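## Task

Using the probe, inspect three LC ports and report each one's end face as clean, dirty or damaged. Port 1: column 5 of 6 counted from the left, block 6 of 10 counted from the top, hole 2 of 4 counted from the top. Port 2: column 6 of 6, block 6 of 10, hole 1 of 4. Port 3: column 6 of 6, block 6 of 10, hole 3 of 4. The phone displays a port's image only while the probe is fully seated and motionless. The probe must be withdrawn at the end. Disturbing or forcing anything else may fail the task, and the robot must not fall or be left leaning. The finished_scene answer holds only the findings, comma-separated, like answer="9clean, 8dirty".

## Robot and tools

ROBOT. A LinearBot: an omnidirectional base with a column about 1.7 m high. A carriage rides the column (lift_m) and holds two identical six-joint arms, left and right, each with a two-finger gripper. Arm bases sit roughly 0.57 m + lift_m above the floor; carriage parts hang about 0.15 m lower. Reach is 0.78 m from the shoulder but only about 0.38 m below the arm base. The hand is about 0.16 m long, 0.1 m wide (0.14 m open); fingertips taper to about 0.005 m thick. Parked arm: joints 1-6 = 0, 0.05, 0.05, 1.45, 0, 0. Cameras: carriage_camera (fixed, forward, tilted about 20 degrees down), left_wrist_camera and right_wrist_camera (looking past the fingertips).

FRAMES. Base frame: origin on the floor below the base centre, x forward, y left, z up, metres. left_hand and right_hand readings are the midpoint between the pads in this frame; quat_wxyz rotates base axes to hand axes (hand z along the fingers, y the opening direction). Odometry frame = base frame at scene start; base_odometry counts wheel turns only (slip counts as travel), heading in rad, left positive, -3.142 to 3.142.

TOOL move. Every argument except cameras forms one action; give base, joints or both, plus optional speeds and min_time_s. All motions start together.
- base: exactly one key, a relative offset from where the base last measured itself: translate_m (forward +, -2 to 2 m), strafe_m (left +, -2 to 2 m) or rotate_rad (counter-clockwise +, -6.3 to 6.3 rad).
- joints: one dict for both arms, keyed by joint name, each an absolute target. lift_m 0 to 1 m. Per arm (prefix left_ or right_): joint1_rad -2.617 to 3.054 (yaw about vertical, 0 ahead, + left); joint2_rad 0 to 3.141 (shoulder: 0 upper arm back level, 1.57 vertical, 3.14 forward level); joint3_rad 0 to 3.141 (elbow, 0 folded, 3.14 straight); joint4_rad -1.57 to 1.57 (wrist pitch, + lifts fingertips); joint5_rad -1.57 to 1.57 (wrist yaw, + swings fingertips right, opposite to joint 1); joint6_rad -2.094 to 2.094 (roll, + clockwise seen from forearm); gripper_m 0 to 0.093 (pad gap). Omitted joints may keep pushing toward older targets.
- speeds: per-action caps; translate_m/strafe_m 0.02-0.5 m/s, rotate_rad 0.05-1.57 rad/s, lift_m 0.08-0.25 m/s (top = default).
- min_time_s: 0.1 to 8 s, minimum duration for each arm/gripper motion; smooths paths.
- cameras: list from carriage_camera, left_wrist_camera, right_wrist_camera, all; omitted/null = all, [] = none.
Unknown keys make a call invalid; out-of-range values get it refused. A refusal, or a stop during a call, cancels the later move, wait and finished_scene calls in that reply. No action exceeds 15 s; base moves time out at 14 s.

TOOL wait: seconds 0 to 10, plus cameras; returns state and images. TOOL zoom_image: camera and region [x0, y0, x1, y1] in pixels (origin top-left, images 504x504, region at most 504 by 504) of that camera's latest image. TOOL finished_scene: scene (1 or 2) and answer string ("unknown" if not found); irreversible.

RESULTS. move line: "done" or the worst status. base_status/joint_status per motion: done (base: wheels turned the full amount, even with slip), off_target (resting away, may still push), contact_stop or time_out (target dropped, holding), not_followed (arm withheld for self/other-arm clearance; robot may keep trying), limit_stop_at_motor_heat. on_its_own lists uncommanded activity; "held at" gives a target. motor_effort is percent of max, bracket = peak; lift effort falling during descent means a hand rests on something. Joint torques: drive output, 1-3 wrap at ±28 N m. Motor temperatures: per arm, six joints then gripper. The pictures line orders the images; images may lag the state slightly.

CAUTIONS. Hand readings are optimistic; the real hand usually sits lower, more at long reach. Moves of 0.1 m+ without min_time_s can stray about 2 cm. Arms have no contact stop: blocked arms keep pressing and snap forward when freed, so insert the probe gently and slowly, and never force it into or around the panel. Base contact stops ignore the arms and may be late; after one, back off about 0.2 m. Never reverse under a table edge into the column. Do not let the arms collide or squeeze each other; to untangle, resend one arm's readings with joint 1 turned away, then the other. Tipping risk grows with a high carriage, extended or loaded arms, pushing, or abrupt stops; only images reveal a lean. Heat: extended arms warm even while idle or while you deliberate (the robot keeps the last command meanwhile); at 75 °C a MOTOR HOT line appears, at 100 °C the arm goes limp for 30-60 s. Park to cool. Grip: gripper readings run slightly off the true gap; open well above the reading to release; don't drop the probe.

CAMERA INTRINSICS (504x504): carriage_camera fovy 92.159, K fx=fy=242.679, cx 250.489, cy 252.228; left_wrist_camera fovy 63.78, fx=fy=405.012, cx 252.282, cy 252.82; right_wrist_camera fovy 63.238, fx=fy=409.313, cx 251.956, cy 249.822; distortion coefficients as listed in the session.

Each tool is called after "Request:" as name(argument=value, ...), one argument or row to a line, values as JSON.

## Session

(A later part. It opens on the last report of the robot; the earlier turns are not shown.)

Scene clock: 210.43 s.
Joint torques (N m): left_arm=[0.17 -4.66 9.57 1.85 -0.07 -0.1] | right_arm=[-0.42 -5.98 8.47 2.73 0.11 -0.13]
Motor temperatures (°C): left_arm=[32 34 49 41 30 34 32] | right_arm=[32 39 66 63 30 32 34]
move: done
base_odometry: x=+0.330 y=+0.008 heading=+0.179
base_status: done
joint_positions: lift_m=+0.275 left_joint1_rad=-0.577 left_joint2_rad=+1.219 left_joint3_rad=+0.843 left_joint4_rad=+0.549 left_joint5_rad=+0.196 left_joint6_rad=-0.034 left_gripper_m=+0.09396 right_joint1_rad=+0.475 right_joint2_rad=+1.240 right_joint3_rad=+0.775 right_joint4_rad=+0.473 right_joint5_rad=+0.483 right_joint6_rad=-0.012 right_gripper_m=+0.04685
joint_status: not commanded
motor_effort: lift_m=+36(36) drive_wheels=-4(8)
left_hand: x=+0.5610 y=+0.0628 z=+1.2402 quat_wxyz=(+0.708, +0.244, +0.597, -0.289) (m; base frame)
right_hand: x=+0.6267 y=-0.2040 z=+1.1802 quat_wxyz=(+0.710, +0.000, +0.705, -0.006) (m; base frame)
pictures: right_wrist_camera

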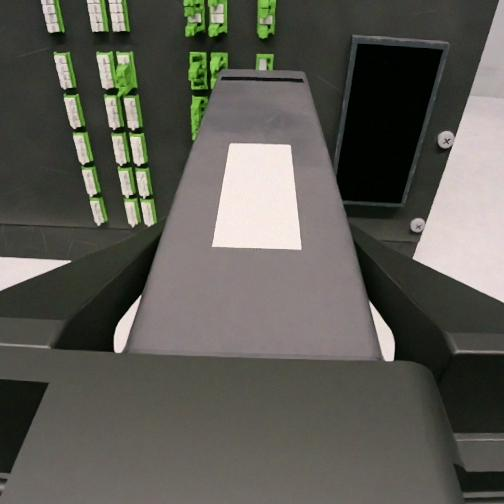

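Request:
move(
  base={"translate_m": 0.003},
  speeds={"translate_m": 0.02},
  cameras=[],
)

Request:
move(
  base={"translate_m": 0.003},
  speeds={"translate_m": 0.02},
  cameras=["right_wrist_camera"],
)

Scene clock: 213.20 s.
Joint torques (N m): left_arm=[0.29 -4.59 9.52 1.87 -0.06 -0.09] | right_arm=[-0.47 -6.3 8.34 2.71 0.07 -0.12]
Motor temperatures (°C): left_arm=[32 34 49 41 30 34 32] | right_arm=[32 39 66 63 30 32 34]
move: done
base_odometry: x=+0.333 y=+0.009 heading=+0.179
base_status: done
joint_positions: lift_m=+0.275 left_joint1_rad=-0.577 left_joint2_rad=+1.219 left_joint3_rad=+0.843 left_joint4_rad=+0.549 left_joint5_rad=+0.196 left_joint6_rad=-0.034 left_gripper_m=+0.09396 right_joint1_rad=+0.474 right_joint2_rad=+1.241 right_joint3_rad=+0.775 right_joint4_rad=+0.473 right_joint5_rad=+0.481 right_joint6_rad=-0.012 right_gripper_m=+0.04685
joint_status: not commanded
motor_effort: lift_m=+36(36) drive_wheels=-4(7)
left_hand: x=+0.5610 y=+0.0628 z=+1.2402 quat_wxyz=(+0.708, +0.244, +0.597, -0.289) (m; base frame)
right_hand: x=+0.6271 y=-0.2039 z=+1.1796 quat_wxyz=(+0.709, -0.001, +0.705, -0.006) (m; base frame)
pictures: none
No camera images: "cameras" was empty.

Scene clock: 213.73 s.
Joint torques (N m): left_arm=[0.31 -4.68 9.54 1.85 -0.06 -0.11] | right_arm=[-0.57 -5.78 8.42 2.74 0.1 -0.13]
Motor temperatures (°C): left_arm=[32 34 49 41 30 34 32] | right_arm=[32 39 66 63 30 32 34]
move: done
base_odometry: x=+0.336 y=+0.009 heading=+0.178
base_status: done
joint_positions: lift_m=+0.275 left_joint1_rad=-0.577 left_joint2_rad=+1.219 left_joint3_rad=+0.843 left_joint4_rad=+0.549 left_joint5_rad=+0.196 left_joint6_rad=-0.034 left_gripper_m=+0.09396 right_joint1_rad=+0.476 right_joint2_rad=+1.236 right_joint3_rad=+0.775 right_joint4_rad=+0.467 right_joint5_rad=+0.489 right_joint6_rad=-0.012 right_gripper_m=+0.04685
joint_status: not commanded
motor_effort: lift_m=+36(36) drive_wheels=+2(7)
left_hand: x=+0.5610 y=+0.0628 z=+1.2402 quat_wxyz=(+0.708, +0.244, +0.597, -0.289) (m; base frame)
right_hand: x=+0.6259 y=-0.2049 z=+1.1803 quat_wxyz=(+0.709, +0.001, +0.705, -0.008) (m; base frame)
pictures: right_wrist_camera

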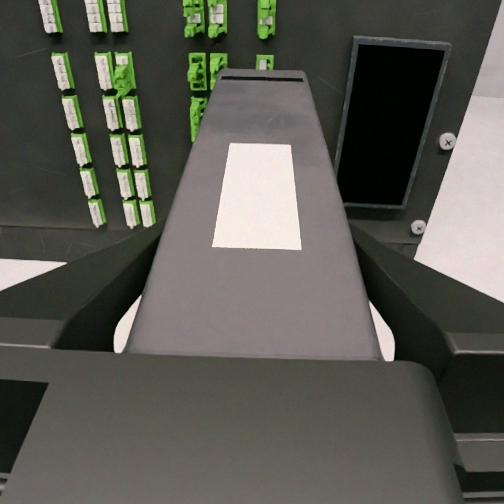

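Request:
move(
  base={"translate_m": -0.003},
  joints={"right_joint5_rad": 0.488, "lift_m": 0.2738},
  speeds={"translate_m": 0.02, "lift_m": 0.08},
  cameras=[],
)

Request:
move(
  base={"translate_m": 0.003},
  speeds={"translate_m": 0.02},
  cameras=["right_wrist_camera"],
)

Scene clock: 216.73 s.
Joint torques (N m): left_arm=[0.2 -4.63 9.57 1.85 -0.04 -0.11] | right_arm=[-0.03 -6.28 8.61 2.67 0.23 -0.1]
Motor temperatures (°C): left_arm=[32 34 49 41 30 34 32] | right_arm=[32 39 66 63 30 32 34]
move: done
base_odometry: x=+0.333 y=+0.008 heading=+0.178
base_status: done
joint_positions: lift_m=+0.274 left_joint1_rad=-0.577 left_joint2_rad=+1.219 left_joint3_rad=+0.843 left_joint4_rad=+0.549 left_joint5_rad=+0.196 left_joint6_rad=-0.034 left_gripper_m=+0.09396 right_joint1_rad=+0.474 right_joint2_rad=+1.243 right_joint3_rad=+0.775 right_joint4_rad=+0.476 right_joint5_rad=+0.481 right_joint6_rad=-0.012 right_gripper_m=+0.04685
joint_status: all done
motor_effort: lift_m=+35(37) drive_wheels=+0(8)
left_hand: x=+0.5610 y=+0.0628 z=+1.2394 quat_wxyz=(+0.708, +0.244, +0.597, -0.289) (m; base frame)
right_hand: x=+0.6273 y=-0.2036 z=+1.1793 quat_wxyz=(+0.710, +0.000, +0.704, -0.005) (m; base frame)
pictures: none
No camera images: "cameras" was empty.

Scene clock: 217.27 s.
Joint torques (N m): left_arm=[0.23 -4.59 9.52 1.87 -0.06 -0.11] | right_arm=[-0.59 -5.98 8.42 2.7 0.2 -0.12]
Motor temperatures (°C): left_arm=[32 34 49 41 30 34 32] | right_arm=[32 39 66 63 30 32 34]
move: done
base_odometry: x=+0.336 y=+0.009 heading=+0.178
base_status: done
joint_positions: lift_m=+0.274 left_joint1_rad=-0.577 left_joint2_rad=+1.219 left_joint3_rad=+0.843 left_joint4_rad=+0.549 left_joint5_rad=+0.196 left_joint6_rad=-0.034 left_gripper_m=+0.09396 right_joint1_rad=+0.476 right_joint2_rad=+1.240 right_joint3_rad=+0.775 right_joint4_rad=+0.474 right_joint5_rad=+0.489 right_joint6_rad=-0.012 right_gripper_m=+0.04685
joint_status: not commanded
motor_effort: lift_m=+36(36) drive_wheels=+1(5)
left_hand: x=+0.5610 y=+0.0628 z=+1.2395 quat_wxyz=(+0.708, +0.244, +0.597, -0.289) (m; base frame)
right_hand: x=+0.6267 y=-0.2045 z=+1.1796 quat_wxyz=(+0.710, +0.002, +0.704, -0.008) (m; base frame)
pictures: right_wrist_camera

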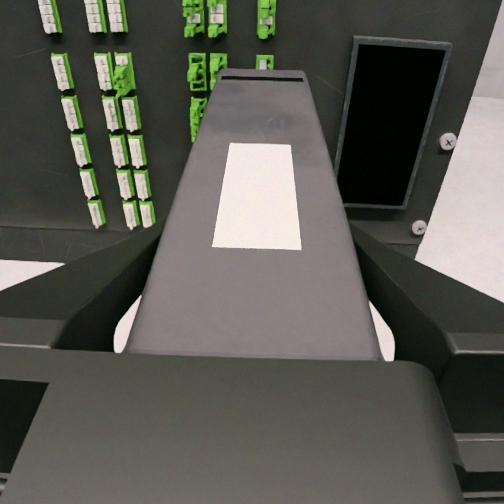

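Request:
move(
  base={"translate_m": -0.002},
  joints={"lift_m": 0.273},
  speeds={"translate_m": 0.02, "lift_m": 0.08},
  cameras=[],
)

Request:
move(
  base={"translate_m": 0.004},
  speeds={"translate_m": 0.02},
  cameras=["right_wrist_camera"],
)

Scene clock: 220.67 s.
Joint torques (N m): left_arm=[0.25 -4.55 9.55 1.87 -0.04 -0.09] | right_arm=[-0.4 -6.45 8.55 2.63 0.28 -0.1]
Motor temperatures (°C): left_arm=[32 34 49 41 30 34 32] | right_arm=[32 39 66 63 30 32 34]
move: done
base_odometry: x=+0.334 y=+0.008 heading=+0.178
base_status: done
joint_positions: lift_m=+0.274 left_joint1_rad=-0.577 left_joint2_rad=+1.219 left_joint3_rad=+0.843 left_joint4_rad=+0.549 left_joint5_rad=+0.196 left_joint6_rad=-0.034 left_gripper_m=+0.09396 right_joint1_rad=+0.474 right_joint2_rad=+1.244 right_joint3_rad=+0.775 right_joint4_rad=+0.479 right_joint5_rad=+0.483 right_joint6_rad=-0.012 right_gripper_m=+0.04685
joint_status: all done
motor_effort: lift_m=+36(38) drive_wheels=+0(7)
left_hand: x=+0.5610 y=+0.0628 z=+1.2386 quat_wxyz=(+0.708, +0.244, +0.597, -0.289) (m; base frame)
right_hand: x=+0.6276 y=-0.2038 z=+1.1785 quat_wxyz=(+0.710, +0.000, +0.704, -0.006) (m; base frame)
pictures: none
No camera images: "cameras" was empty.

Scene clock: 221.23 s.
Joint torques (N m): left_arm=[0.29 -4.7 9.58 1.85 -0.04 -0.1] | right_arm=[-0.66 -5.65 8.57 2.73 0.15 -0.11]
Motor temperatures (°C): left_arm=[32 34 49 41 30 34 32] | right_arm=[32 39 66 63 30 32 34]
move: done
base_odometry: x=+0.338 y=+0.009 heading=+0.177
base_status: done
joint_positions: lift_m=+0.274 left_joint1_rad=-0.577 left_joint2_rad=+1.219 left_joint3_rad=+0.843 left_joint4_rad=+0.549 left_joint5_rad=+0.196 left_joint6_rad=-0.034 left_gripper_m=+0.09396 right_joint1_rad=+0.477 right_joint2_rad=+1.237 right_joint3_rad=+0.775 right_joint4_rad=+0.470 right_joint5_rad=+0.489 right_joint6_rad=-0.012 right_gripper_m=+0.04685
joint_status: not commanded
motor_effort: lift_m=+36(36) drive_wheels=+2(5)
left_hand: x=+0.5610 y=+0.0628 z=+1.2386 quat_wxyz=(+0.708, +0.244, +0.597, -0.289) (m; base frame)
right_hand: x=+0.6260 y=-0.2044 z=+1.1793 quat_wxyz=(+0.710, +0.001, +0.704, -0.007) (m; base frame)
pictures: right_wrist_camera

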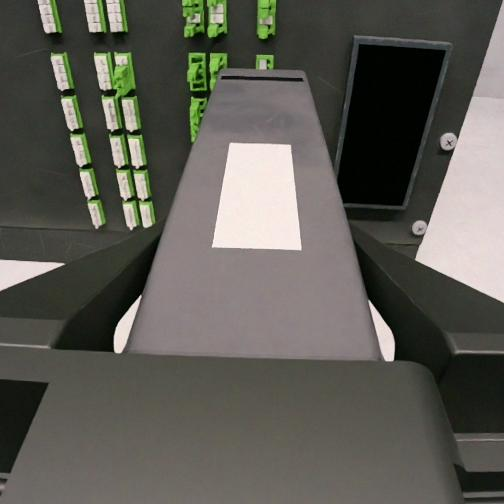

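Request:
move(
  base={"translate_m": -0.002},
  joints={"lift_m": 0.2722, "right_joint5_rad": 0.497},
  speeds={"translate_m": 0.02, "lift_m": 0.08},
  cameras=[],
)

Request:
move(
  base={"strafe_m": 0.002},
  speeds={"strafe_m": 0.02},
  cameras=[],
)

Request:
move(
  base={"translate_m": 0.003},
  speeds={"translate_m": 0.02},
  cameras=["right_wrist_camera"],
)

Scene clock: 224.93 s.
Joint torques (N m): left_arm=[0.31 -4.7 9.51 1.86 -0.06 -0.1] | right_arm=[-0.61 -6.11 8.32 2.65 0.29 -0.11]
Motor temperatures (°C): left_arm=[32 34 49 41 30 34 32] | right_arm=[32 39 66 63 30 32 34]
move: done
base_odometry: x=+0.336 y=+0.009 heading=+0.177
base_status: done
joint_positions: lift_m=+0.273 left_joint1_rad=-0.577 left_joint2_rad=+1.219 left_joint3_rad=+0.843 left_joint4_rad=+0.548 left_joint5_rad=+0.196 left_joint6_rad=-0.034 left_gripper_m=+0.09396 right_joint1_rad=+0.476 right_joint2_rad=+1.242 right_joint3_rad=+0.775 right_joint4_rad=+0.478 right_joint5_rad=+0.485 right_joint6_rad=-0.012 right_gripper_m=+0.04685
joint_status: all done
motor_effort: lift_m=+36(37) drive_wheels=+0(7)
left_hand: x=+0.5610 y=+0.0627 z=+1.2377 quat_wxyz=(+0.707, +0.244, +0.597, -0.289) (m; base frame)
right_hand: x=+0.6269 y=-0.2035 z=+1.1784 quat_wxyz=(+0.711, +0.001, +0.704, -0.006) (m; base frame)
pictures: none
No camera images: "cameras" was empty.

Scene clock: 225.93 s.
Joint torques (N m): left_arm=[0.24 -4.57 9.54 1.85 -0.06 -0.11] | right_arm=[-0.68 -6.22 8.47 2.64 0.33 -0.1]
Motor temperatures (°C): left_arm=[32 34 49 41 30 34 32] | right_arm=[32 39 66 64 30 32 34]
move: done
base_odometry: x=+0.336 y=+0.010 heading=+0.177
base_status: done
joint_positions: lift_m=+0.273 left_joint1_rad=-0.577 left_joint2_rad=+1.219 left_joint3_rad=+0.843 left_joint4_rad=+0.549 left_joint5_rad=+0.196 left_joint6_rad=-0.034 left_gripper_m=+0.09396 right_joint1_rad=+0.476 right_joint2_rad=+1.242 right_joint3_rad=+0.775 right_joint4_rad=+0.478 right_joint5_rad=+0.487 right_joint6_rad=-0.012 right_gripper_m=+0.04685
joint_status: not commanded
motor_effort: lift_m=+36(36) drive_wheels=-4(7)
left_hand: x=+0.5610 y=+0.0628 z=+1.2378 quat_wxyz=(+0.708, +0.244, +0.597, -0.289) (m; base frame)
right_hand: x=+0.6269 y=-0.2039 z=+1.1784 quat_wxyz=(+0.711, +0.001, +0.704, -0.006) (m; base frame)
pictures: none
No camera images: "cameras" was empty.

Scene clock: 226.47 s.
Joint torques (N m): left_arm=[0.21 -4.68 9.62 1.82 -0.05 -0.11] | right_arm=[-0.77 -5.7 8.46 2.71 0.23 -0.13]
Motor temperatures (°C): left_arm=[32 34 49 41 30 34 32] | right_arm=[32 39 66 64 30 32 34]
move: done
base_odometry: x=+0.339 y=+0.011 heading=+0.177
base_status: done
joint_positions: lift_m=+0.273 left_joint1_rad=-0.577 left_joint2_rad=+1.219 left_joint3_rad=+0.843 left_joint4_rad=+0.549 left_joint5_rad=+0.196 left_joint6_rad=-0.034 left_gripper_m=+0.09396 right_joint1_rad=+0.478 right_joint2_rad=+1.235 right_joint3_rad=+0.775 right_joint4_rad=+0.470 right_joint5_rad=+0.493 right_joint6_rad=-0.012 right_gripper_m=+0.04685
joint_status: not commanded
motor_effort: lift_m=+36(36) drive_wheels=+2(6)
left_hand: x=+0.5610 y=+0.0628 z=+1.2378 quat_wxyz=(+0.708, +0.244, +0.597, -0.289) (m; base frame)
right_hand: x=+0.6256 y=-0.2049 z=+1.1791 quat_wxyz=(+0.710, +0.003, +0.704, -0.008) (m; base frame)
pictures: right_wrist_camera

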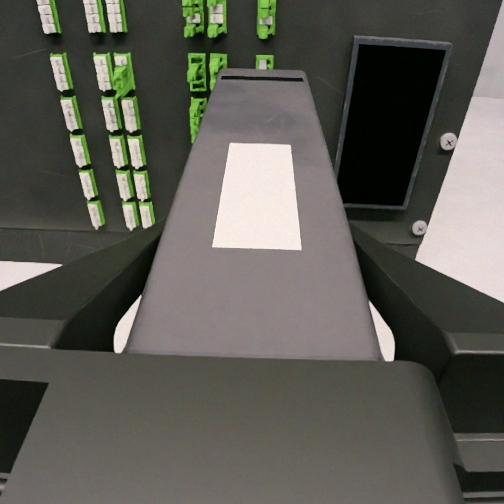

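Request:
zoom_image(
  camera="right_wrist_camera",
  region=[185, 35, 325, 105],
)

Request:
zoom_image(
  camera="right_wrist_camera",
  region=[235, 30, 295, 90],
)

Scaled by 3.600.

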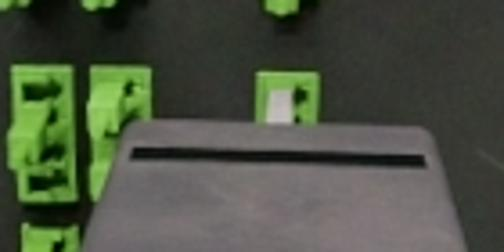

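Scaled by 8.400.

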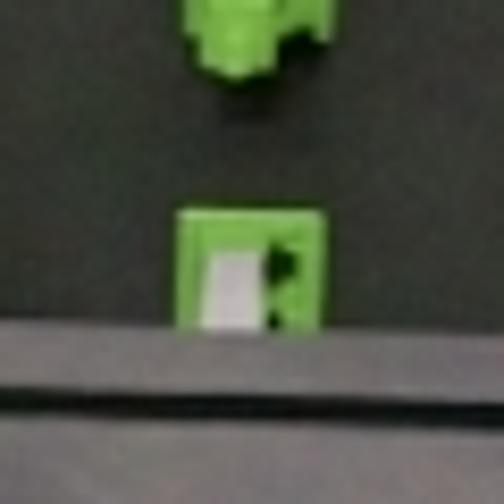

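Request:
move(
  base={"translate_m": -0.002},
  joints={"right_joint6_rad": -0.031},
  speeds={"translate_m": 0.02},
  cameras=[],
)

Request:
move(
  base={"translate_m": 0.0025},
  speeds={"translate_m": 0.02},
  cameras=["right_wrist_camera"],
)

Scene clock: 230.30 s.
Joint torques (N m): left_arm=[0.29 -4.64 9.55 1.84 -0.05 -0.11] | right_arm=[-0.69 -6.17 8.43 2.65 0.35 -0.17]
Motor temperatures (°C): left_arm=[32 34 49 41 30 34 32] | right_arm=[32 39 67 64 30 32 34]
move: done
base_odometry: x=+0.337 y=+0.010 heading=+0.176
base_status: done
joint_positions: lift_m=+0.273 left_joint1_rad=-0.577 left_joint2_rad=+1.219 left_joint3_rad=+0.843 left_joint4_rad=+0.549 left_joint5_rad=+0.196 left_joint6_rad=-0.034 left_gripper_m=+0.09396 right_joint1_rad=+0.477 right_joint2_rad=+1.242 right_joint3_rad=+0.775 right_joint4_rad=+0.478 right_joint5_rad=+0.488 right_joint6_rad=-0.018 right_gripper_m=+0.04685
joint_status: all done
motor_effort: lift_m=+36(36) drive_wheels=+0(8)
left_hand: x=+0.5610 y=+0.0628 z=+1.2379 quat_wxyz=(+0.708, +0.244, +0.597, -0.289) (m; base frame)
right_hand: x=+0.6268 y=-0.2037 z=+1.1784 quat_wxyz=(+0.711, -0.001, +0.704, -0.008) (m; base frame)
pictures: none
No camera images: "cameras" was empty.

Scene clock: 230.80 s.
Joint torques (N m): left_arm=[0.23 -4.59 9.61 1.86 -0.06 -0.11] | right_arm=[-0.81 -5.34 8.47 2.7 0.25 -0.2]
Motor temperatures (°C): left_arm=[32 34 49 41 30 34 32] | right_arm=[32 39 67 64 30 32 34]
move: done
base_odometry: x=+0.339 y=+0.011 heading=+0.176
base_status: done
joint_positions: lift_m=+0.273 left_joint1_rad=-0.577 left_joint2_rad=+1.219 left_joint3_rad=+0.843 left_joint4_rad=+0.549 left_joint5_rad=+0.196 left_joint6_rad=-0.034 left_gripper_m=+0.09396 right_joint1_rad=+0.479 right_joint2_rad=+1.234 right_joint3_rad=+0.775 right_joint4_rad=+0.469 right_joint5_rad=+0.492 right_joint6_rad=-0.018 right_gripper_m=+0.04685
joint_status: not commanded
motor_effort: lift_m=+36(36) drive_wheels=+1(6)
left_hand: x=+0.5610 y=+0.0628 z=+1.2379 quat_wxyz=(+0.708, +0.244, +0.597, -0.289) (m; base frame)
right_hand: x=+0.6253 y=-0.2044 z=+1.1792 quat_wxyz=(+0.710, +0.000, +0.704, -0.009) (m; base frame)
pictures: right_wrist_camera

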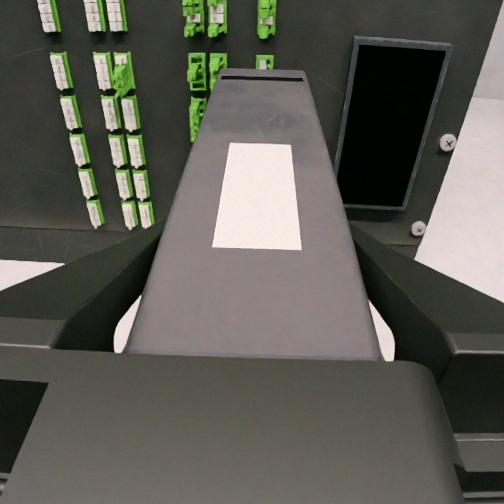

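Request:
move(
  base={"translate_m": -0.002},
  joints={"right_joint6_rad": 0.004},
  speeds={"translate_m": 0.02},
  cameras=[],
)

Request:
move(
  base={"translate_m": 0.0025},
  speeds={"translate_m": 0.02},
  cameras=["right_wrist_camera"],
)

Scene clock: 233.10 s.
Joint torques (N m): left_arm=[0.28 -4.62 9.57 1.83 -0.07 -0.11] | right_arm=[-0.72 -6.19 8.47 2.68 0.3 0.08]
Motor temperatures (°C): left_arm=[32 34 49 41 30 34 32] | right_arm=[32 39 67 64 30 32 34]
move: done
base_odometry: x=+0.337 y=+0.010 heading=+0.176
base_status: done
joint_positions: lift_m=+0.273 left_joint1_rad=-0.577 left_joint2_rad=+1.219 left_joint3_rad=+0.843 left_joint4_rad=+0.549 left_joint5_rad=+0.196 left_joint6_rad=-0.034 left_gripper_m=+0.09396 right_joint1_rad=+0.478 right_joint2_rad=+1.241 right_joint3_rad=+0.775 right_joint4_rad=+0.477 right_joint5_rad=+0.489 right_joint6_rad=-0.005 right_gripper_m=+0.04685
joint_status: all done
motor_effort: lift_m=+36(36) drive_wheels=+0(7)
left_hand: x=+0.5610 y=+0.0628 z=+1.2380 quat_wxyz=(+0.708, +0.244, +0.597, -0.289) (m; base frame)
right_hand: x=+0.6266 y=-0.2036 z=+1.1783 quat_wxyz=(+0.710, +0.004, +0.704, -0.004) (m; base frame)
pictures: none
No camera images: "cameras" was empty.

Scene clock: 233.60 s.
Joint torques (N m): left_arm=[0.17 -4.6 9.58 1.85 -0.04 -0.12] | right_arm=[-0.85 -5.22 8.49 2.74 0.2 0.04]
Motor temperatures (°C): left_arm=[32 34 49 41 30 34 32] | right_arm=[32 39 67 64 30 32 34]
move: done
base_odometry: x=+0.340 y=+0.010 heading=+0.176
base_status: done
joint_positions: lift_m=+0.273 left_joint1_rad=-0.577 left_joint2_rad=+1.219 left_joint3_rad=+0.843 left_joint4_rad=+0.549 left_joint5_rad=+0.196 left_joint6_rad=-0.034 left_gripper_m=+0.09396 right_joint1_rad=+0.480 right_joint2_rad=+1.233 right_joint3_rad=+0.775 right_joint4_rad=+0.467 right_joint5_rad=+0.492 right_joint6_rad=-0.004 right_gripper_m=+0.04685
joint_status: not commanded
motor_effort: lift_m=+36(36) drive_wheels=+1(5)
left_hand: x=+0.5610 y=+0.0628 z=+1.2379 quat_wxyz=(+0.708, +0.244, +0.597, -0.289) (m; base frame)
right_hand: x=+0.6250 y=-0.2041 z=+1.1793 quat_wxyz=(+0.710, +0.004, +0.704, -0.004) (m; base frame)
pictures: right_wrist_camera

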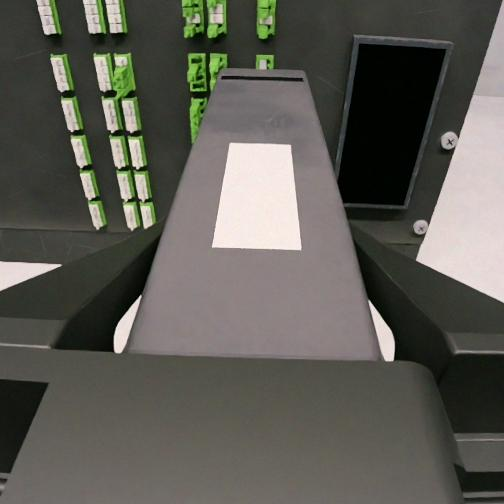

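Request:
move(
  base={"translate_m": -0.003},
  joints={"right_joint4_rad": 0.545, "lift_m": 0.2705},
  speeds={"translate_m": 0.02, "lift_m": 0.08},
  cameras=[],
)

Request:
move(
  base={"translate_m": 0.004},
  speeds={"translate_m": 0.02},
  cameras=["right_wrist_camera"],
)

Scene clock: 236.83 s.
Joint torques (N m): left_arm=[0.32 -4.6 9.46 1.86 -0.06 -0.1] | right_arm=[-0.64 -6.01 8.5 2.73 0.33 0.05]
Motor temperatures (°C): left_arm=[32 34 49 41 30 34 32] | right_arm=[32 39 67 64 30 32 34]
move: off_target
base_odometry: x=+0.337 y=+0.010 heading=+0.176
base_status: done
joint_positions: lift_m=+0.271 left_joint1_rad=-0.577 left_joint2_rad=+1.219 left_joint3_rad=+0.843 left_joint4_rad=+0.547 left_joint5_rad=+0.196 left_joint6_rad=-0.034 left_gripper_m=+0.09396 right_joint1_rad=+0.480 right_joint2_rad=+1.241 right_joint3_rad=+0.775 right_joint4_rad=+0.482 right_joint5_rad=+0.489 right_joint6_rad=-0.004 right_gripper_m=+0.04685
joint_status: right_joint4_rad off_target (ended at +0.483, target +0.545); the others done
motor_effort: lift_m=+36(37) drive_wheels=-2(6)
left_hand: x=+0.5611 y=+0.0627 z=+1.2358 quat_wxyz=(+0.707, +0.244, +0.597, -0.289) (m; base frame)
right_hand: x=+0.6263 y=-0.2029 z=+1.1780 quat_wxyz=(+0.712, +0.005, +0.702, -0.002) (m; base frame)
pictures: none
No camera images: "cameras" was empty.

Scene clock: 237.40 s.
Joint torques (N m): left_arm=[0.18 -4.6 9.54 1.87 -0.05 -0.1] | right_arm=[-0.73 -5.96 8.43 2.76 0.21 0]
Motor temperatures (°C): left_arm=[32 34 49 41 30 34 32] | right_arm=[32 39 67 64 30 32 34]
move: done
base_odometry: x=+0.341 y=+0.010 heading=+0.175
base_status: done
joint_positions: lift_m=+0.271 left_joint1_rad=-0.577 left_joint2_rad=+1.219 left_joint3_rad=+0.843 left_joint4_rad=+0.547 left_joint5_rad=+0.196 left_joint6_rad=-0.034 left_gripper_m=+0.09396 right_joint1_rad=+0.480 right_joint2_rad=+1.239 right_joint3_rad=+0.775 right_joint4_rad=+0.480 right_joint5_rad=+0.493 right_joint6_rad=-0.004 right_gripper_m=+0.04685
joint_status: not commanded
motor_effort: lift_m=+36(36) drive_wheels=+1(4)
left_hand: x=+0.5611 y=+0.0627 z=+1.2358 quat_wxyz=(+0.707, +0.244, +0.597, -0.289) (m; base frame)
right_hand: x=+0.6261 y=-0.2038 z=+1.1780 quat_wxyz=(+0.712, +0.006, +0.702, -0.003) (m; base frame)
pictures: right_wrist_camera

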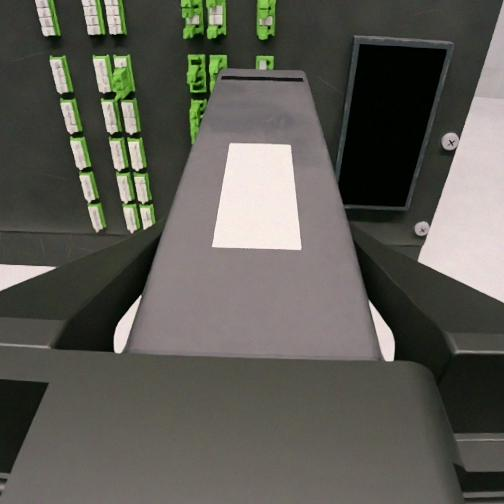

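Request:
move(
  base={"translate_m": 0.002},
  speeds={"translate_m": 0.02},
  cameras=["right_wrist_camera"],
)

Scene clock: 239.30 s.
Joint torques (N m): left_arm=[0.25 -4.62 9.68 1.85 -0.05 -0.11] | right_arm=[-0.99 -5.01 8.62 2.88 0.21 0.04]
Motor temperatures (°C): left_arm=[32 34 49 41 30 34 32] | right_arm=[32 39 67 64 30 32 34]
move: done
base_odometry: x=+0.342 y=+0.011 heading=+0.175
base_status: done
joint_positions: lift_m=+0.271 left_joint1_rad=-0.577 left_joint2_rad=+1.219 left_joint3_rad=+0.843 left_joint4_rad=+0.548 left_joint5_rad=+0.196 left_joint6_rad=-0.034 left_gripper_m=+0.09396 right_joint1_rad=+0.483 right_joint2_rad=+1.231 right_joint3_rad=+0.775 right_joint4_rad=+0.468 right_joint5_rad=+0.495 right_joint6_rad=-0.004 right_gripper_m=+0.04685
joint_status: not commanded
motor_effort: lift_m=+36(36) drive_wheels=+2(7)
left_hand: x=+0.5610 y=+0.0627 z=+1.2360 quat_wxyz=(+0.707, +0.244, +0.597, -0.289) (m; base frame)
right_hand: x=+0.6243 y=-0.2034 z=+1.1784 quat_wxyz=(+0.711, +0.005, +0.703, -0.003) (m; base frame)
pictures: right_wrist_camera

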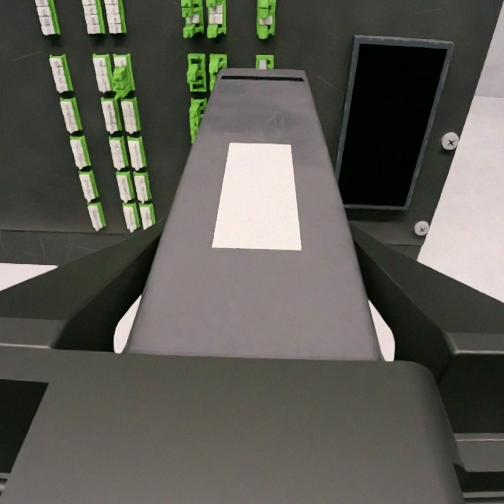

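Request:
move(
  base={"translate_m": -0.004},
  joints={"right_joint4_rad": 0.553, "lift_m": 0.269},
  speeds={"translate_m": 0.02, "lift_m": 0.08},
  cameras=[],
)

Request:
move(
  base={"translate_m": 0.004},
  speeds={"translate_m": 0.02},
  cameras=[],
)

Request:
move(
  base={"translate_m": 0.002},
  speeds={"translate_m": 0.02},
  cameras=["right_wrist_camera"],
)

Scene clock: 241.70 s.
Joint torques (N m): left_arm=[0.29 -4.66 9.57 1.87 -0.06 -0.11] | right_arm=[-0.83 -6.57 8.42 2.73 0.34 0.04]
Motor temperatures (°C): left_arm=[32 34 49 41 30 34 32] | right_arm=[32 39 67 64 30 32 34]
move: off_target
base_odometry: x=+0.339 y=+0.010 heading=+0.175
base_status: done
joint_positions: lift_m=+0.269 left_joint1_rad=-0.577 left_joint2_rad=+1.219 left_joint3_rad=+0.843 left_joint4_rad=+0.547 left_joint5_rad=+0.196 left_joint6_rad=-0.034 left_gripper_m=+0.09396 right_joint1_rad=+0.478 right_joint2_rad=+1.244 right_joint3_rad=+0.775 right_joint4_rad=+0.490 right_joint5_rad=+0.486 right_joint6_rad=-0.004 right_gripper_m=+0.04685
joint_status: right_joint4_rad off_target (ended at +0.490, target +0.553); the others done
motor_effort: lift_m=+36(37) drive_wheels=-1(7)
left_hand: x=+0.5611 y=+0.0627 z=+1.2343 quat_wxyz=(+0.707, +0.244, +0.597, -0.289) (m; base frame)
right_hand: x=+0.6271 y=-0.2028 z=+1.1770 quat_wxyz=(+0.714, +0.005, +0.700, +0.000) (m; base frame)
pictures: none
No camera images: "cameras" was empty.

Scene clock: 242.27 s.
Joint torques (N m): left_arm=[0.24 -4.55 9.61 1.87 -0.06 -0.11] | right_arm=[-0.92 -5.63 8.46 2.83 0.23 0.06]
Motor temperatures (°C): left_arm=[32 34 49 41 30 34 32] | right_arm=[32 39 67 65 30 32 34]
move: done
base_odometry: x=+0.342 y=+0.011 heading=+0.175
base_status: done
joint_positions: lift_m=+0.269 left_joint1_rad=-0.577 left_joint2_rad=+1.219 left_joint3_rad=+0.843 left_joint4_rad=+0.547 left_joint5_rad=+0.196 left_joint6_rad=-0.034 left_gripper_m=+0.09396 right_joint1_rad=+0.481 right_joint2_rad=+1.237 right_joint3_rad=+0.775 right_joint4_rad=+0.481 right_joint5_rad=+0.491 right_joint6_rad=-0.004 right_gripper_m=+0.04685
joint_status: not commanded
motor_effort: lift_m=+36(37) drive_wheels=+2(5)
left_hand: x=+0.5611 y=+0.0627 z=+1.2343 quat_wxyz=(+0.707, +0.244, +0.597, -0.289) (m; base frame)
right_hand: x=+0.6256 y=-0.2034 z=+1.1777 quat_wxyz=(+0.713, +0.006, +0.701, -0.002) (m; base frame)
pictures: none
No camera images: "cameras" was empty.

Scene clock: 242.77 s.
Joint torques (N m): left_arm=[0.24 -4.64 9.61 1.9 -0.08 -0.11] | right_arm=[-1.21 -4.93 8.54 2.9 0.22 0.01]
Motor temperatures (°C): left_arm=[32 34 50 41 30 34 32] | right_arm=[32 39 67 65 30 32 34]
move: done
base_odometry: x=+0.344 y=+0.011 heading=+0.175
base_status: done
joint_positions: lift_m=+0.269 left_joint1_rad=-0.577 left_joint2_rad=+1.219 left_joint3_rad=+0.843 left_joint4_rad=+0.548 left_joint5_rad=+0.196 left_joint6_rad=-0.034 left_gripper_m=+0.09396 right_joint1_rad=+0.485 right_joint2_rad=+1.229 right_joint3_rad=+0.774 right_joint4_rad=+0.471 right_joint5_rad=+0.495 right_joint6_rad=-0.004 right_gripper_m=+0.04685
joint_status: not commanded
motor_effort: lift_m=+36(36) drive_wheels=+2(6)
left_hand: x=+0.5610 y=+0.0627 z=+1.2345 quat_wxyz=(+0.707, +0.244, +0.597, -0.289) (m; base frame)
right_hand: x=+0.6237 y=-0.2031 z=+1.1779 quat_wxyz=(+0.712, +0.005, +0.702, -0.002) (m; base frame)
pictures: right_wrist_camera

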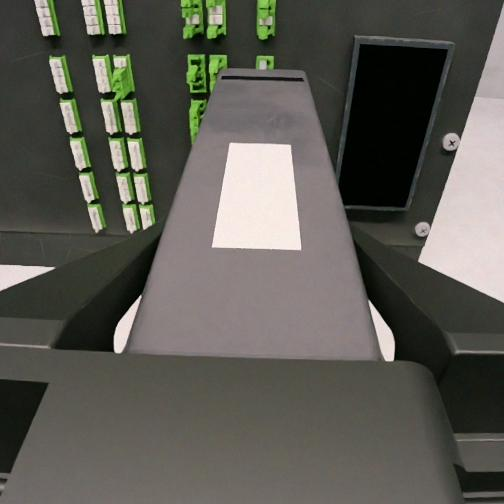

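Request:
move(
  base={"translate_m": -0.004},
  joints={"right_joint5_rad": 0.508},
  speeds={"translate_m": 0.02},
  cameras=[],
)

Request:
move(
  base={"strafe_m": 0.003},
  speeds={"strafe_m": 0.02},
  cameras=[],
)

Request:
move(
  base={"translate_m": 0.004},
  speeds={"translate_m": 0.02},
  cameras=[],
)

Request:
move(
  base={"translate_m": 0.001},
  speeds={"translate_m": 0.02},
  cameras=["right_wrist_camera"],
)

Scene clock: 245.43 s.
Joint torques (N m): left_arm=[0.2 -4.64 9.51 1.86 -0.06 -0.11] | right_arm=[-0.58 -6.64 8.69 2.73 0.39 0.05]
Motor temperatures (°C): left_arm=[32 34 50 41 30 34 32] | right_arm=[32 39 67 65 30 32 34]
move: done
base_odometry: x=+0.340 y=+0.010 heading=+0.175
base_status: done
joint_positions: lift_m=+0.269 left_joint1_rad=-0.577 left_joint2_rad=+1.219 left_joint3_rad=+0.843 left_joint4_rad=+0.549 left_joint5_rad=+0.196 left_joint6_rad=-0.034 left_gripper_m=+0.09396 right_joint1_rad=+0.478 right_joint2_rad=+1.244 right_joint3_rad=+0.774 right_joint4_rad=+0.492 right_joint5_rad=+0.491 right_joint6_rad=-0.004 right_gripper_m=+0.04685
joint_status: all done
motor_effort: lift_m=+36(36) drive_wheels=-1(6)
left_hand: x=+0.5610 y=+0.0628 z=+1.2346 quat_wxyz=(+0.708, +0.244, +0.597, -0.289) (m; base frame)
right_hand: x=+0.6270 y=-0.2035 z=+1.1767 quat_wxyz=(+0.714, +0.007, +0.700, -0.002) (m; base frame)
pictures: none
No camera images: "cameras" was empty.

Scene clock: 246.27 s.
Joint torques (N m): left_arm=[0.18 -4.56 9.52 1.87 -0.04 -0.09] | right_arm=[-0.72 -6.37 8.5 2.72 0.31 0.04]
Motor temperatures (°C): left_arm=[32 34 50 41 30 34 32] | right_arm=[32 39 67 65 30 32 34]
move: done
base_odometry: x=+0.340 y=+0.013 heading=+0.174
base_status: done
joint_positions: lift_m=+0.269 left_joint1_rad=-0.576 left_joint2_rad=+1.219 left_joint3_rad=+0.843 left_joint4_rad=+0.549 left_joint5_rad=+0.195 left_joint6_rad=-0.034 left_gripper_m=+0.09396 right_joint1_rad=+0.478 right_joint2_rad=+1.244 right_joint3_rad=+0.774 right_joint4_rad=+0.492 right_joint5_rad=+0.496 right_joint6_rad=-0.004 right_gripper_m=+0.04685
joint_status: not commanded
motor_effort: lift_m=+36(36) drive_wheels=-4(6)
left_hand: x=+0.5612 y=+0.0630 z=+1.2346 quat_wxyz=(+0.708, +0.243, +0.597, -0.289) (m; base frame)
right_hand: x=+0.6270 y=-0.2044 z=+1.1768 quat_wxyz=(+0.714, +0.009, +0.700, -0.004) (m; base frame)
pictures: none
No camera images: "cameras" was empty.

Scene clock: 246.83 s.
Joint torques (N m): left_arm=[0.21 -4.64 9.62 1.88 -0.05 -0.1] | right_arm=[-1.24 -5.03 8.69 2.91 0.26 0.04]
Motor temperatures (°C): left_arm=[32 34 50 41 30 34 32] | right_arm=[32 39 67 65 30 32 34]
move: done
base_odometry: x=+0.344 y=+0.013 heading=+0.174
base_status: done
joint_positions: lift_m=+0.269 left_joint1_rad=-0.576 left_joint2_rad=+1.219 left_joint3_rad=+0.843 left_joint4_rad=+0.549 left_joint5_rad=+0.195 left_joint6_rad=-0.034 left_gripper_m=+0.09396 right_joint1_rad=+0.483 right_joint2_rad=+1.231 right_joint3_rad=+0.774 right_joint4_rad=+0.474 right_joint5_rad=+0.499 right_joint6_rad=-0.004 right_gripper_m=+0.04685
joint_status: not commanded
motor_effort: lift_m=+36(36) drive_wheels=+3(6)
left_hand: x=+0.5612 y=+0.0630 z=+1.2346 quat_wxyz=(+0.708, +0.243, +0.597, -0.289) (m; base frame)
right_hand: x=+0.6242 y=-0.2043 z=+1.1779 quat_wxyz=(+0.712, +0.007, +0.702, -0.004) (m; base frame)
pictures: none
No camera images: "cameras" was empty.

Scene clock: 247.27 s.
Joint torques (N m): left_arm=[0.25 -4.56 9.55 1.84 -0.05 -0.11] | right_arm=[-1.31 -4.45 8.66 2.97 0.28 0]
Motor temperatures (°C): left_arm=[32 34 50 41 30 34 32] | right_arm=[32 39 66 65 30 32 34]
move: done
base_odometry: x=+0.345 y=+0.013 heading=+0.174
base_status: done
joint_positions: lift_m=+0.269 left_joint1_rad=-0.576 left_joint2_rad=+1.219 left_joint3_rad=+0.843 left_joint4_rad=+0.549 left_joint5_rad=+0.195 left_joint6_rad=-0.034 left_gripper_m=+0.09396 right_joint1_rad=+0.485 right_joint2_rad=+1.227 right_joint3_rad=+0.774 right_joint4_rad=+0.470 right_joint5_rad=+0.500 right_joint6_rad=-0.003 right_gripper_m=+0.04685
joint_status: not commanded
motor_effort: lift_m=+36(36) drive_wheels=+3(8)
left_hand: x=+0.5612 y=+0.0630 z=+1.2346 quat_wxyz=(+0.708, +0.243, +0.597, -0.289) (m; base frame)
right_hand: x=+0.6233 y=-0.2039 z=+1.1782 quat_wxyz=(+0.712, +0.007, +0.702, -0.004) (m; base frame)
pictures: right_wrist_camera

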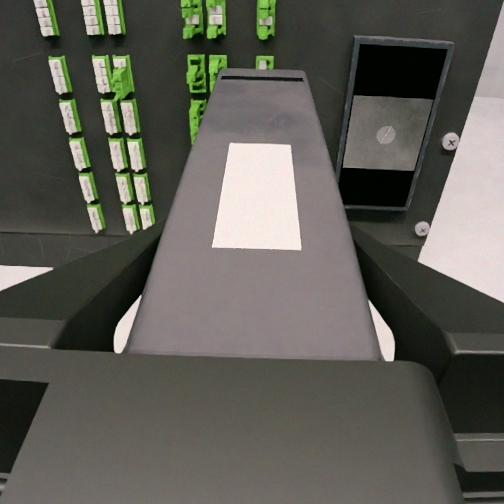

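Seated (sum .9683).

Request:
zoom_image(
  camera="right_wrist_camera",
  region=[370, 119, 402, 151],
)

Request:
zoom_image(
  camera="right_wrist_camera",
  region=[340, 88, 440, 188],
)

Scaled by 15.750.

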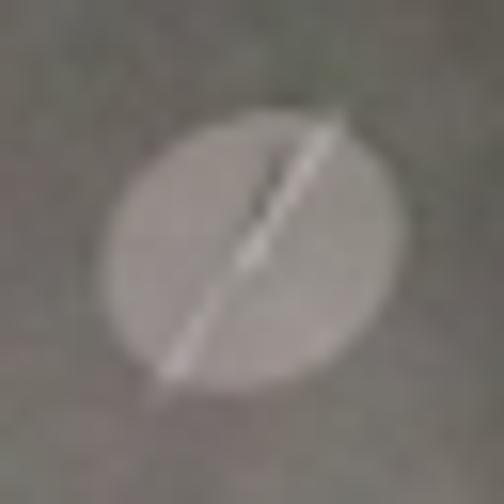

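Scaled by 5.040.

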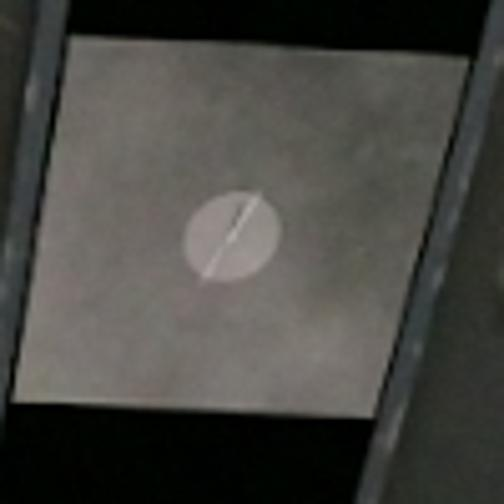

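Request:
move(
  base={"translate_m": -0.06},
  joints={"right_joint5_rad": 0.498},
  speeds={"translate_m": 0.05},
  cameras=[],
)

Request:
move(
  joints={"lift_m": 0.2565},
  speeds={"lift_m": 0.08},
  cameras=[],
)

Request:
wait(
  seconds=0.5,
  cameras=["right_wrist_camera"],
)

Request:
zoom_image(
  camera="right_wrist_camera",
  region=[235, 15, 295, 75],
)

Scene clock: 253.67 s.
Joint torques (N m): left_arm=[0.14 -4.63 9.52 1.89 -0.05 -0.1] | right_arm=[-0.79 -6.06 8.54 2.71 0.3 0.02]
Motor temperatures (°C): left_arm=[32 34 50 41 30 34 32] | right_arm=[32 39 66 65 30 32 34]
move: done
base_odometry: x=+0.286 y=+0.003 heading=+0.174
base_status: done
joint_positions: lift_m=+0.269 left_joint1_rad=-0.576 left_joint2_rad=+1.219 left_joint3_rad=+0.843 left_joint4_rad=+0.549 left_joint5_rad=+0.195 left_joint6_rad=-0.034 left_gripper_m=+0.09396 right_joint1_rad=+0.478 right_joint2_rad=+1.243 right_joint3_rad=+0.774 right_joint4_rad=+0.490 right_joint5_rad=+0.489 right_joint6_rad=-0.003 right_gripper_m=+0.04685
joint_status: all done
motor_effort: lift_m=+36(37) drive_wheels=-6(10)
left_hand: x=+0.5612 y=+0.0630 z=+1.2346 quat_wxyz=(+0.708, +0.243, +0.597, -0.289) (m; base frame)
right_hand: x=+0.6268 y=-0.2035 z=+1.1771 quat_wxyz=(+0.714, +0.006, +0.700, -0.001) (m; base frame)
pictures: none
No camera images: "cameras" was empty.

Scene clock: 254.20 s.
Joint torques (N m): left_arm=[0.25 -4.78 9.52 1.87 -0.04 -0.1] | right_arm=[-0.61 -6.38 8.61 2.69 0.31 0.05]
Motor temperatures (°C): left_arm=[32 34 50 41 30 34 32] | right_arm=[32 39 66 65 30 32 34]
move: done
base_odometry: x=+0.286 y=+0.003 heading=+0.174
base_status: not commanded
joint_positions: lift_m=+0.257 left_joint1_rad=-0.576 left_joint2_rad=+1.219 left_joint3_rad=+0.843 left_joint4_rad=+0.548 left_joint5_rad=+0.195 left_joint6_rad=-0.034 left_gripper_m=+0.09396 right_joint1_rad=+0.478 right_joint2_rad=+1.243 right_joint3_rad=+0.774 right_joint4_rad=+0.493 right_joint5_rad=+0.489 right_joint6_rad=-0.003 right_gripper_m=+0.04685
joint_status: all done
motor_effort: lift_m=+38(40) drive_wheels=-7(7)
left_hand: x=+0.5612 y=+0.0630 z=+1.2218 quat_wxyz=(+0.707, +0.244, +0.597, -0.289) (m; base frame)
right_hand: x=+0.6269 y=-0.2035 z=+1.1649 quat_wxyz=(+0.715, +0.007, +0.700, -0.001) (m; base frame)
pictures: none
No camera images: "cameras" was empty.

Scene clock: 254.70 s.
Joint torques (N m): left_arm=[0.18 -4.67 9.51 1.84 -0.05 -0.11] | right_arm=[-0.68 -6.3 8.5 2.73 0.3 0.04]
Motor temperatures (°C): left_arm=[32 34 50 41 30 34 32] | right_arm=[32 39 66 65 30 32 34]
base_odometry: x=+0.286 y=+0.003 heading=+0.174
base_status: not commanded
joint_positions: lift_m=+0.257 left_joint1_rad=-0.576 left_joint2_rad=+1.219 left_joint3_rad=+0.843 left_joint4_rad=+0.548 left_joint5_rad=+0.195 left_joint6_rad=-0.034 left_gripper_m=+0.09396 right_joint1_rad=+0.478 right_joint2_rad=+1.243 right_joint3_rad=+0.774 right_joint4_rad=+0.493 right_joint5_rad=+0.489 right_joint6_rad=-0.003 right_gripper_m=+0.04685
joint_status: all done
motor_effort: lift_m=+38(40) drive_wheels=-6(7)
left_hand: x=+0.5612 y=+0.0630 z=+1.2218 quat_wxyz=(+0.707, +0.244, +0.597, -0.289) (m; base frame)
right_hand: x=+0.6269 y=-0.2035 z=+1.1649 quat_wxyz=(+0.715, +0.007, +0.700, -0.001) (m; base frame)
wait: 0.50 s; at rest by 0.27 s
pictures: right_wrist_camera

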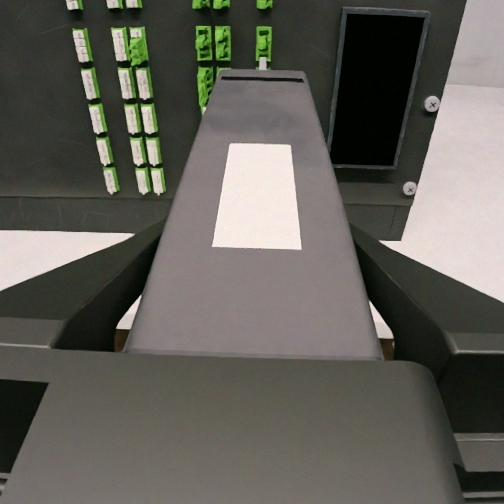

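Scaled by 8.400.

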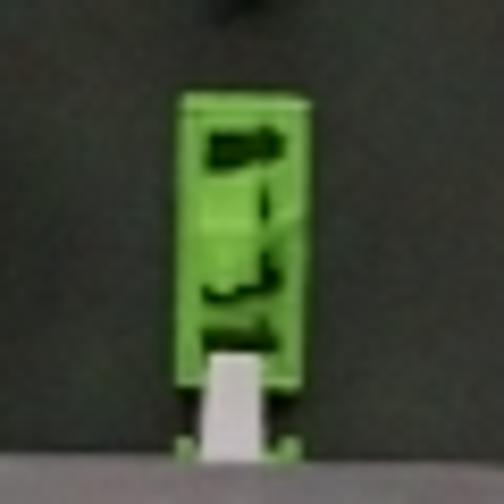

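Request:
move(
  base={"translate_m": 0.028},
  speeds={"translate_m": 0.04},
  cameras=[],
)

Request:
wait(
  seconds=0.5,
  cameras=["right_wrist_camera"],
)

Request:
zoom_image(
  camera="right_wrist_camera",
  region=[240, 25, 290, 75],
)

Scene clock: 258.37 s.
Joint torques (N m): left_arm=[0.21 -4.66 9.65 1.84 -0.06 -0.08] | right_arm=[-0.72 -6.17 8.53 2.69 0.28 0.03]
Motor temperatures (°C): left_arm=[32 34 50 41 30 34 32] | right_arm=[32 39 66 65 30 32 34]
move: done
base_odometry: x=+0.313 y=+0.008 heading=+0.173
base_status: done
joint_positions: lift_m=+0.257 left_joint1_rad=-0.576 left_joint2_rad=+1.219 left_joint3_rad=+0.843 left_joint4_rad=+0.548 left_joint5_rad=+0.195 left_joint6_rad=-0.034 left_gripper_m=+0.09396 right_joint1_rad=+0.478 right_joint2_rad=+1.243 right_joint3_rad=+0.774 right_joint4_rad=+0.494 right_joint5_rad=+0.489 right_joint6_rad=-0.003 right_gripper_m=+0.04685
joint_status: not commanded
motor_effort: lift_m=+38(38) drive_wheels=+3(7)
left_hand: x=+0.5612 y=+0.0630 z=+1.2219 quat_wxyz=(+0.708, +0.244, +0.597, -0.289) (m; base frame)
right_hand: x=+0.6269 y=-0.2035 z=+1.1650 quat_wxyz=(+0.715, +0.007, +0.699, -0.001) (m; base frame)
pictures: none
No camera images: "cameras" was empty.

Scene clock: 258.87 s.
Joint torques (N m): left_arm=[0.25 -4.67 9.48 1.84 -0.05 -0.11] | right_arm=[-0.7 -6.35 8.62 2.73 0.31 0.04]
Motor temperatures (°C): left_arm=[32 34 50 41 30 34 32] | right_arm=[32 39 66 65 30 32 34]
base_odometry: x=+0.313 y=+0.008 heading=+0.173
base_status: done
joint_positions: lift_m=+0.257 left_joint1_rad=-0.576 left_joint2_rad=+1.219 left_joint3_rad=+0.843 left_joint4_rad=+0.548 left_joint5_rad=+0.195 left_joint6_rad=-0.034 left_gripper_m=+0.09396 right_joint1_rad=+0.478 right_joint2_rad=+1.243 right_joint3_rad=+0.774 right_joint4_rad=+0.494 right_joint5_rad=+0.489 right_joint6_rad=-0.003 right_gripper_m=+0.04685
joint_status: not commanded
motor_effort: lift_m=+38(38) drive_wheels=+3(7)
left_hand: x=+0.5612 y=+0.0630 z=+1.2219 quat_wxyz=(+0.708, +0.244, +0.597, -0.289) (m; base frame)
right_hand: x=+0.6269 y=-0.2035 z=+1.1650 quat_wxyz=(+0.715, +0.007, +0.699, -0.001) (m; base frame)
wait: 0.50 s; at rest by 0.27 s
pictures: right_wrist_camera

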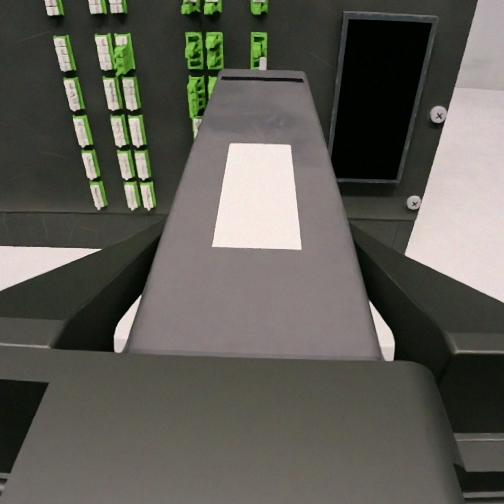

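Scaled by 10.080.

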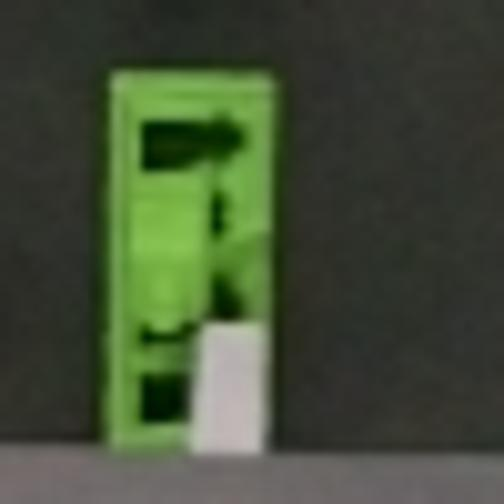

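Request:
move(
  base={"translate_m": -0.022},
  speeds={"translate_m": 0.04},
  cameras=[],
)

Request:
move(
  base={"strafe_m": 0.003},
  speeds={"strafe_m": 0.03},
  cameras=[],
)

Request:
move(
  base={"translate_m": 0.012},
  speeds={"translate_m": 0.04},
  cameras=[],
)

Request:
wait(
  seconds=0.5,
  cameras=["right_wrist_camera"],
)

Request:
zoom_image(
  camera="right_wrist_camera",
  region=[240, 25, 290, 75],
)

Scene clock: 263.93 s.
Joint torques (N m): left_arm=[0.18 -4.7 9.62 1.85 -0.04 -0.1] | right_arm=[-0.57 -6.35 8.23 2.73 0.3 0.02]
Motor temperatures (°C): left_arm=[32 34 50 41 30 34 32] | right_arm=[32 39 66 65 30 32 34]
move: done
base_odometry: x=+0.292 y=+0.004 heading=+0.173
base_status: done
joint_positions: lift_m=+0.257 left_joint1_rad=-0.576 left_joint2_rad=+1.219 left_joint3_rad=+0.843 left_joint4_rad=+0.548 left_joint5_rad=+0.195 left_joint6_rad=-0.034 left_gripper_m=+0.09396 right_joint1_rad=+0.476 right_joint2_rad=+1.243 right_joint3_rad=+0.774 right_joint4_rad=+0.494 right_joint5_rad=+0.489 right_joint6_rad=-0.003 right_gripper_m=+0.04685
joint_status: not commanded
motor_effort: lift_m=+38(38) drive_wheels=-7(11)
left_hand: x=+0.5612 y=+0.0630 z=+1.2219 quat_wxyz=(+0.708, +0.244, +0.597, -0.289) (m; base frame)
right_hand: x=+0.6270 y=-0.2041 z=+1.1650 quat_wxyz=(+0.715, +0.007, +0.699, -0.001) (m; base frame)
pictures: none
No camera images: "cameras" was empty.

Scene clock: 264.63 s.
Joint torques (N m): left_arm=[0.23 -4.6 9.61 1.87 -0.03 -0.11] | right_arm=[-0.44 -6.31 8.5 2.72 0.27 0.03]
Motor temperatures (°C): left_arm=[32 34 50 42 30 34 32] | right_arm=[32 39 66 65 30 32 34]
move: done
base_odometry: x=+0.291 y=+0.007 heading=+0.174
base_status: done
joint_positions: lift_m=+0.257 left_joint1_rad=-0.576 left_joint2_rad=+1.219 left_joint3_rad=+0.843 left_joint4_rad=+0.548 left_joint5_rad=+0.195 left_joint6_rad=-0.034 left_gripper_m=+0.09396 right_joint1_rad=+0.473 right_joint2_rad=+1.243 right_joint3_rad=+0.774 right_joint4_rad=+0.494 right_joint5_rad=+0.491 right_joint6_rad=-0.003 right_gripper_m=+0.04685
joint_status: not commanded
motor_effort: lift_m=+38(38) drive_wheels=-2(7)
left_hand: x=+0.5614 y=+0.0631 z=+1.2219 quat_wxyz=(+0.708, +0.243, +0.597, -0.288) (m; base frame)
right_hand: x=+0.6274 y=-0.2056 z=+1.1650 quat_wxyz=(+0.715, +0.009, +0.699, -0.003) (m; base frame)
pictures: none
No camera images: "cameras" was empty.

Scene clock: 265.40 s.
Joint torques (N m): left_arm=[0.17 -4.7 9.59 1.83 -0.05 -0.11] | right_arm=[-0.23 -6.43 8.59 2.63 0.28 0.02]
Motor temperatures (°C): left_arm=[32 34 50 42 30 34 32] | right_arm=[32 39 66 65 30 32 34]
move: done
base_odometry: x=+0.303 y=+0.009 heading=+0.173
base_status: done
joint_positions: lift_m=+0.257 left_joint1_rad=-0.576 left_joint2_rad=+1.219 left_joint3_rad=+0.843 left_joint4_rad=+0.548 left_joint5_rad=+0.195 left_joint6_rad=-0.034 left_gripper_m=+0.09396 right_joint1_rad=+0.473 right_joint2_rad=+1.243 right_joint3_rad=+0.774 right_joint4_rad=+0.494 right_joint5_rad=+0.491 right_joint6_rad=-0.003 right_gripper_m=+0.04685
joint_status: not commanded
motor_effort: lift_m=+38(38) drive_wheels=+4(6)
left_hand: x=+0.5614 y=+0.0631 z=+1.2219 quat_wxyz=(+0.708, +0.243, +0.597, -0.288) (m; base frame)
right_hand: x=+0.6274 y=-0.2057 z=+1.1651 quat_wxyz=(+0.715, +0.009, +0.699, -0.003) (m; base frame)
pictures: none
No camera images: "cameras" was empty.

Scene clock: 265.90 s.
Joint torques (N m): left_arm=[0.16 -4.82 9.55 1.82 -0.05 -0.11] | right_arm=[-0.38 -6.31 8.65 2.73 0.29 0.03]
Motor temperatures (°C): left_arm=[32 34 50 42 30 34 32] | right_arm=[32 39 66 65 30 32 34]
base_odometry: x=+0.303 y=+0.009 heading=+0.173
base_status: done
joint_positions: lift_m=+0.257 left_joint1_rad=-0.576 left_joint2_rad=+1.219 left_joint3_rad=+0.843 left_joint4_rad=+0.548 left_joint5_rad=+0.195 left_joint6_rad=-0.034 left_gripper_m=+0.09396 right_joint1_rad=+0.473 right_joint2_rad=+1.243 right_joint3_rad=+0.774 right_joint4_rad=+0.494 right_joint5_rad=+0.491 right_joint6_rad=-0.003 right_gripper_m=+0.04685
joint_status: not commanded
motor_effort: lift_m=+38(38) drive_wheels=+4(6)
left_hand: x=+0.5614 y=+0.0631 z=+1.2219 quat_wxyz=(+0.708, +0.243, +0.597, -0.288) (m; base frame)
right_hand: x=+0.6274 y=-0.2057 z=+1.1651 quat_wxyz=(+0.715, +0.009, +0.699, -0.003) (m; base frame)
wait: 0.50 s; at rest by 0.27 s
pictures: right_wrist_camera

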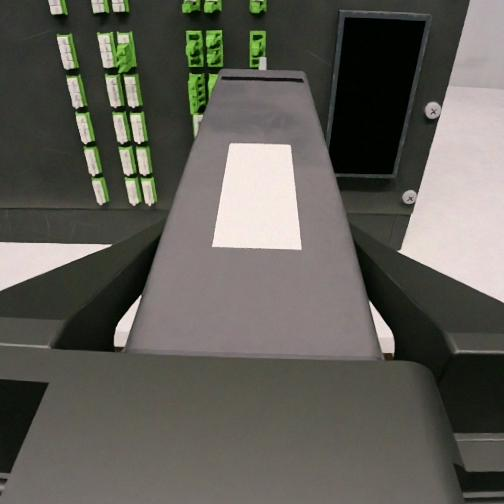

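Scaled by 10.080.

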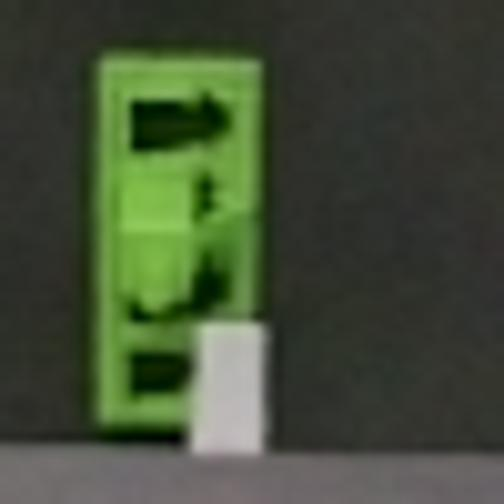

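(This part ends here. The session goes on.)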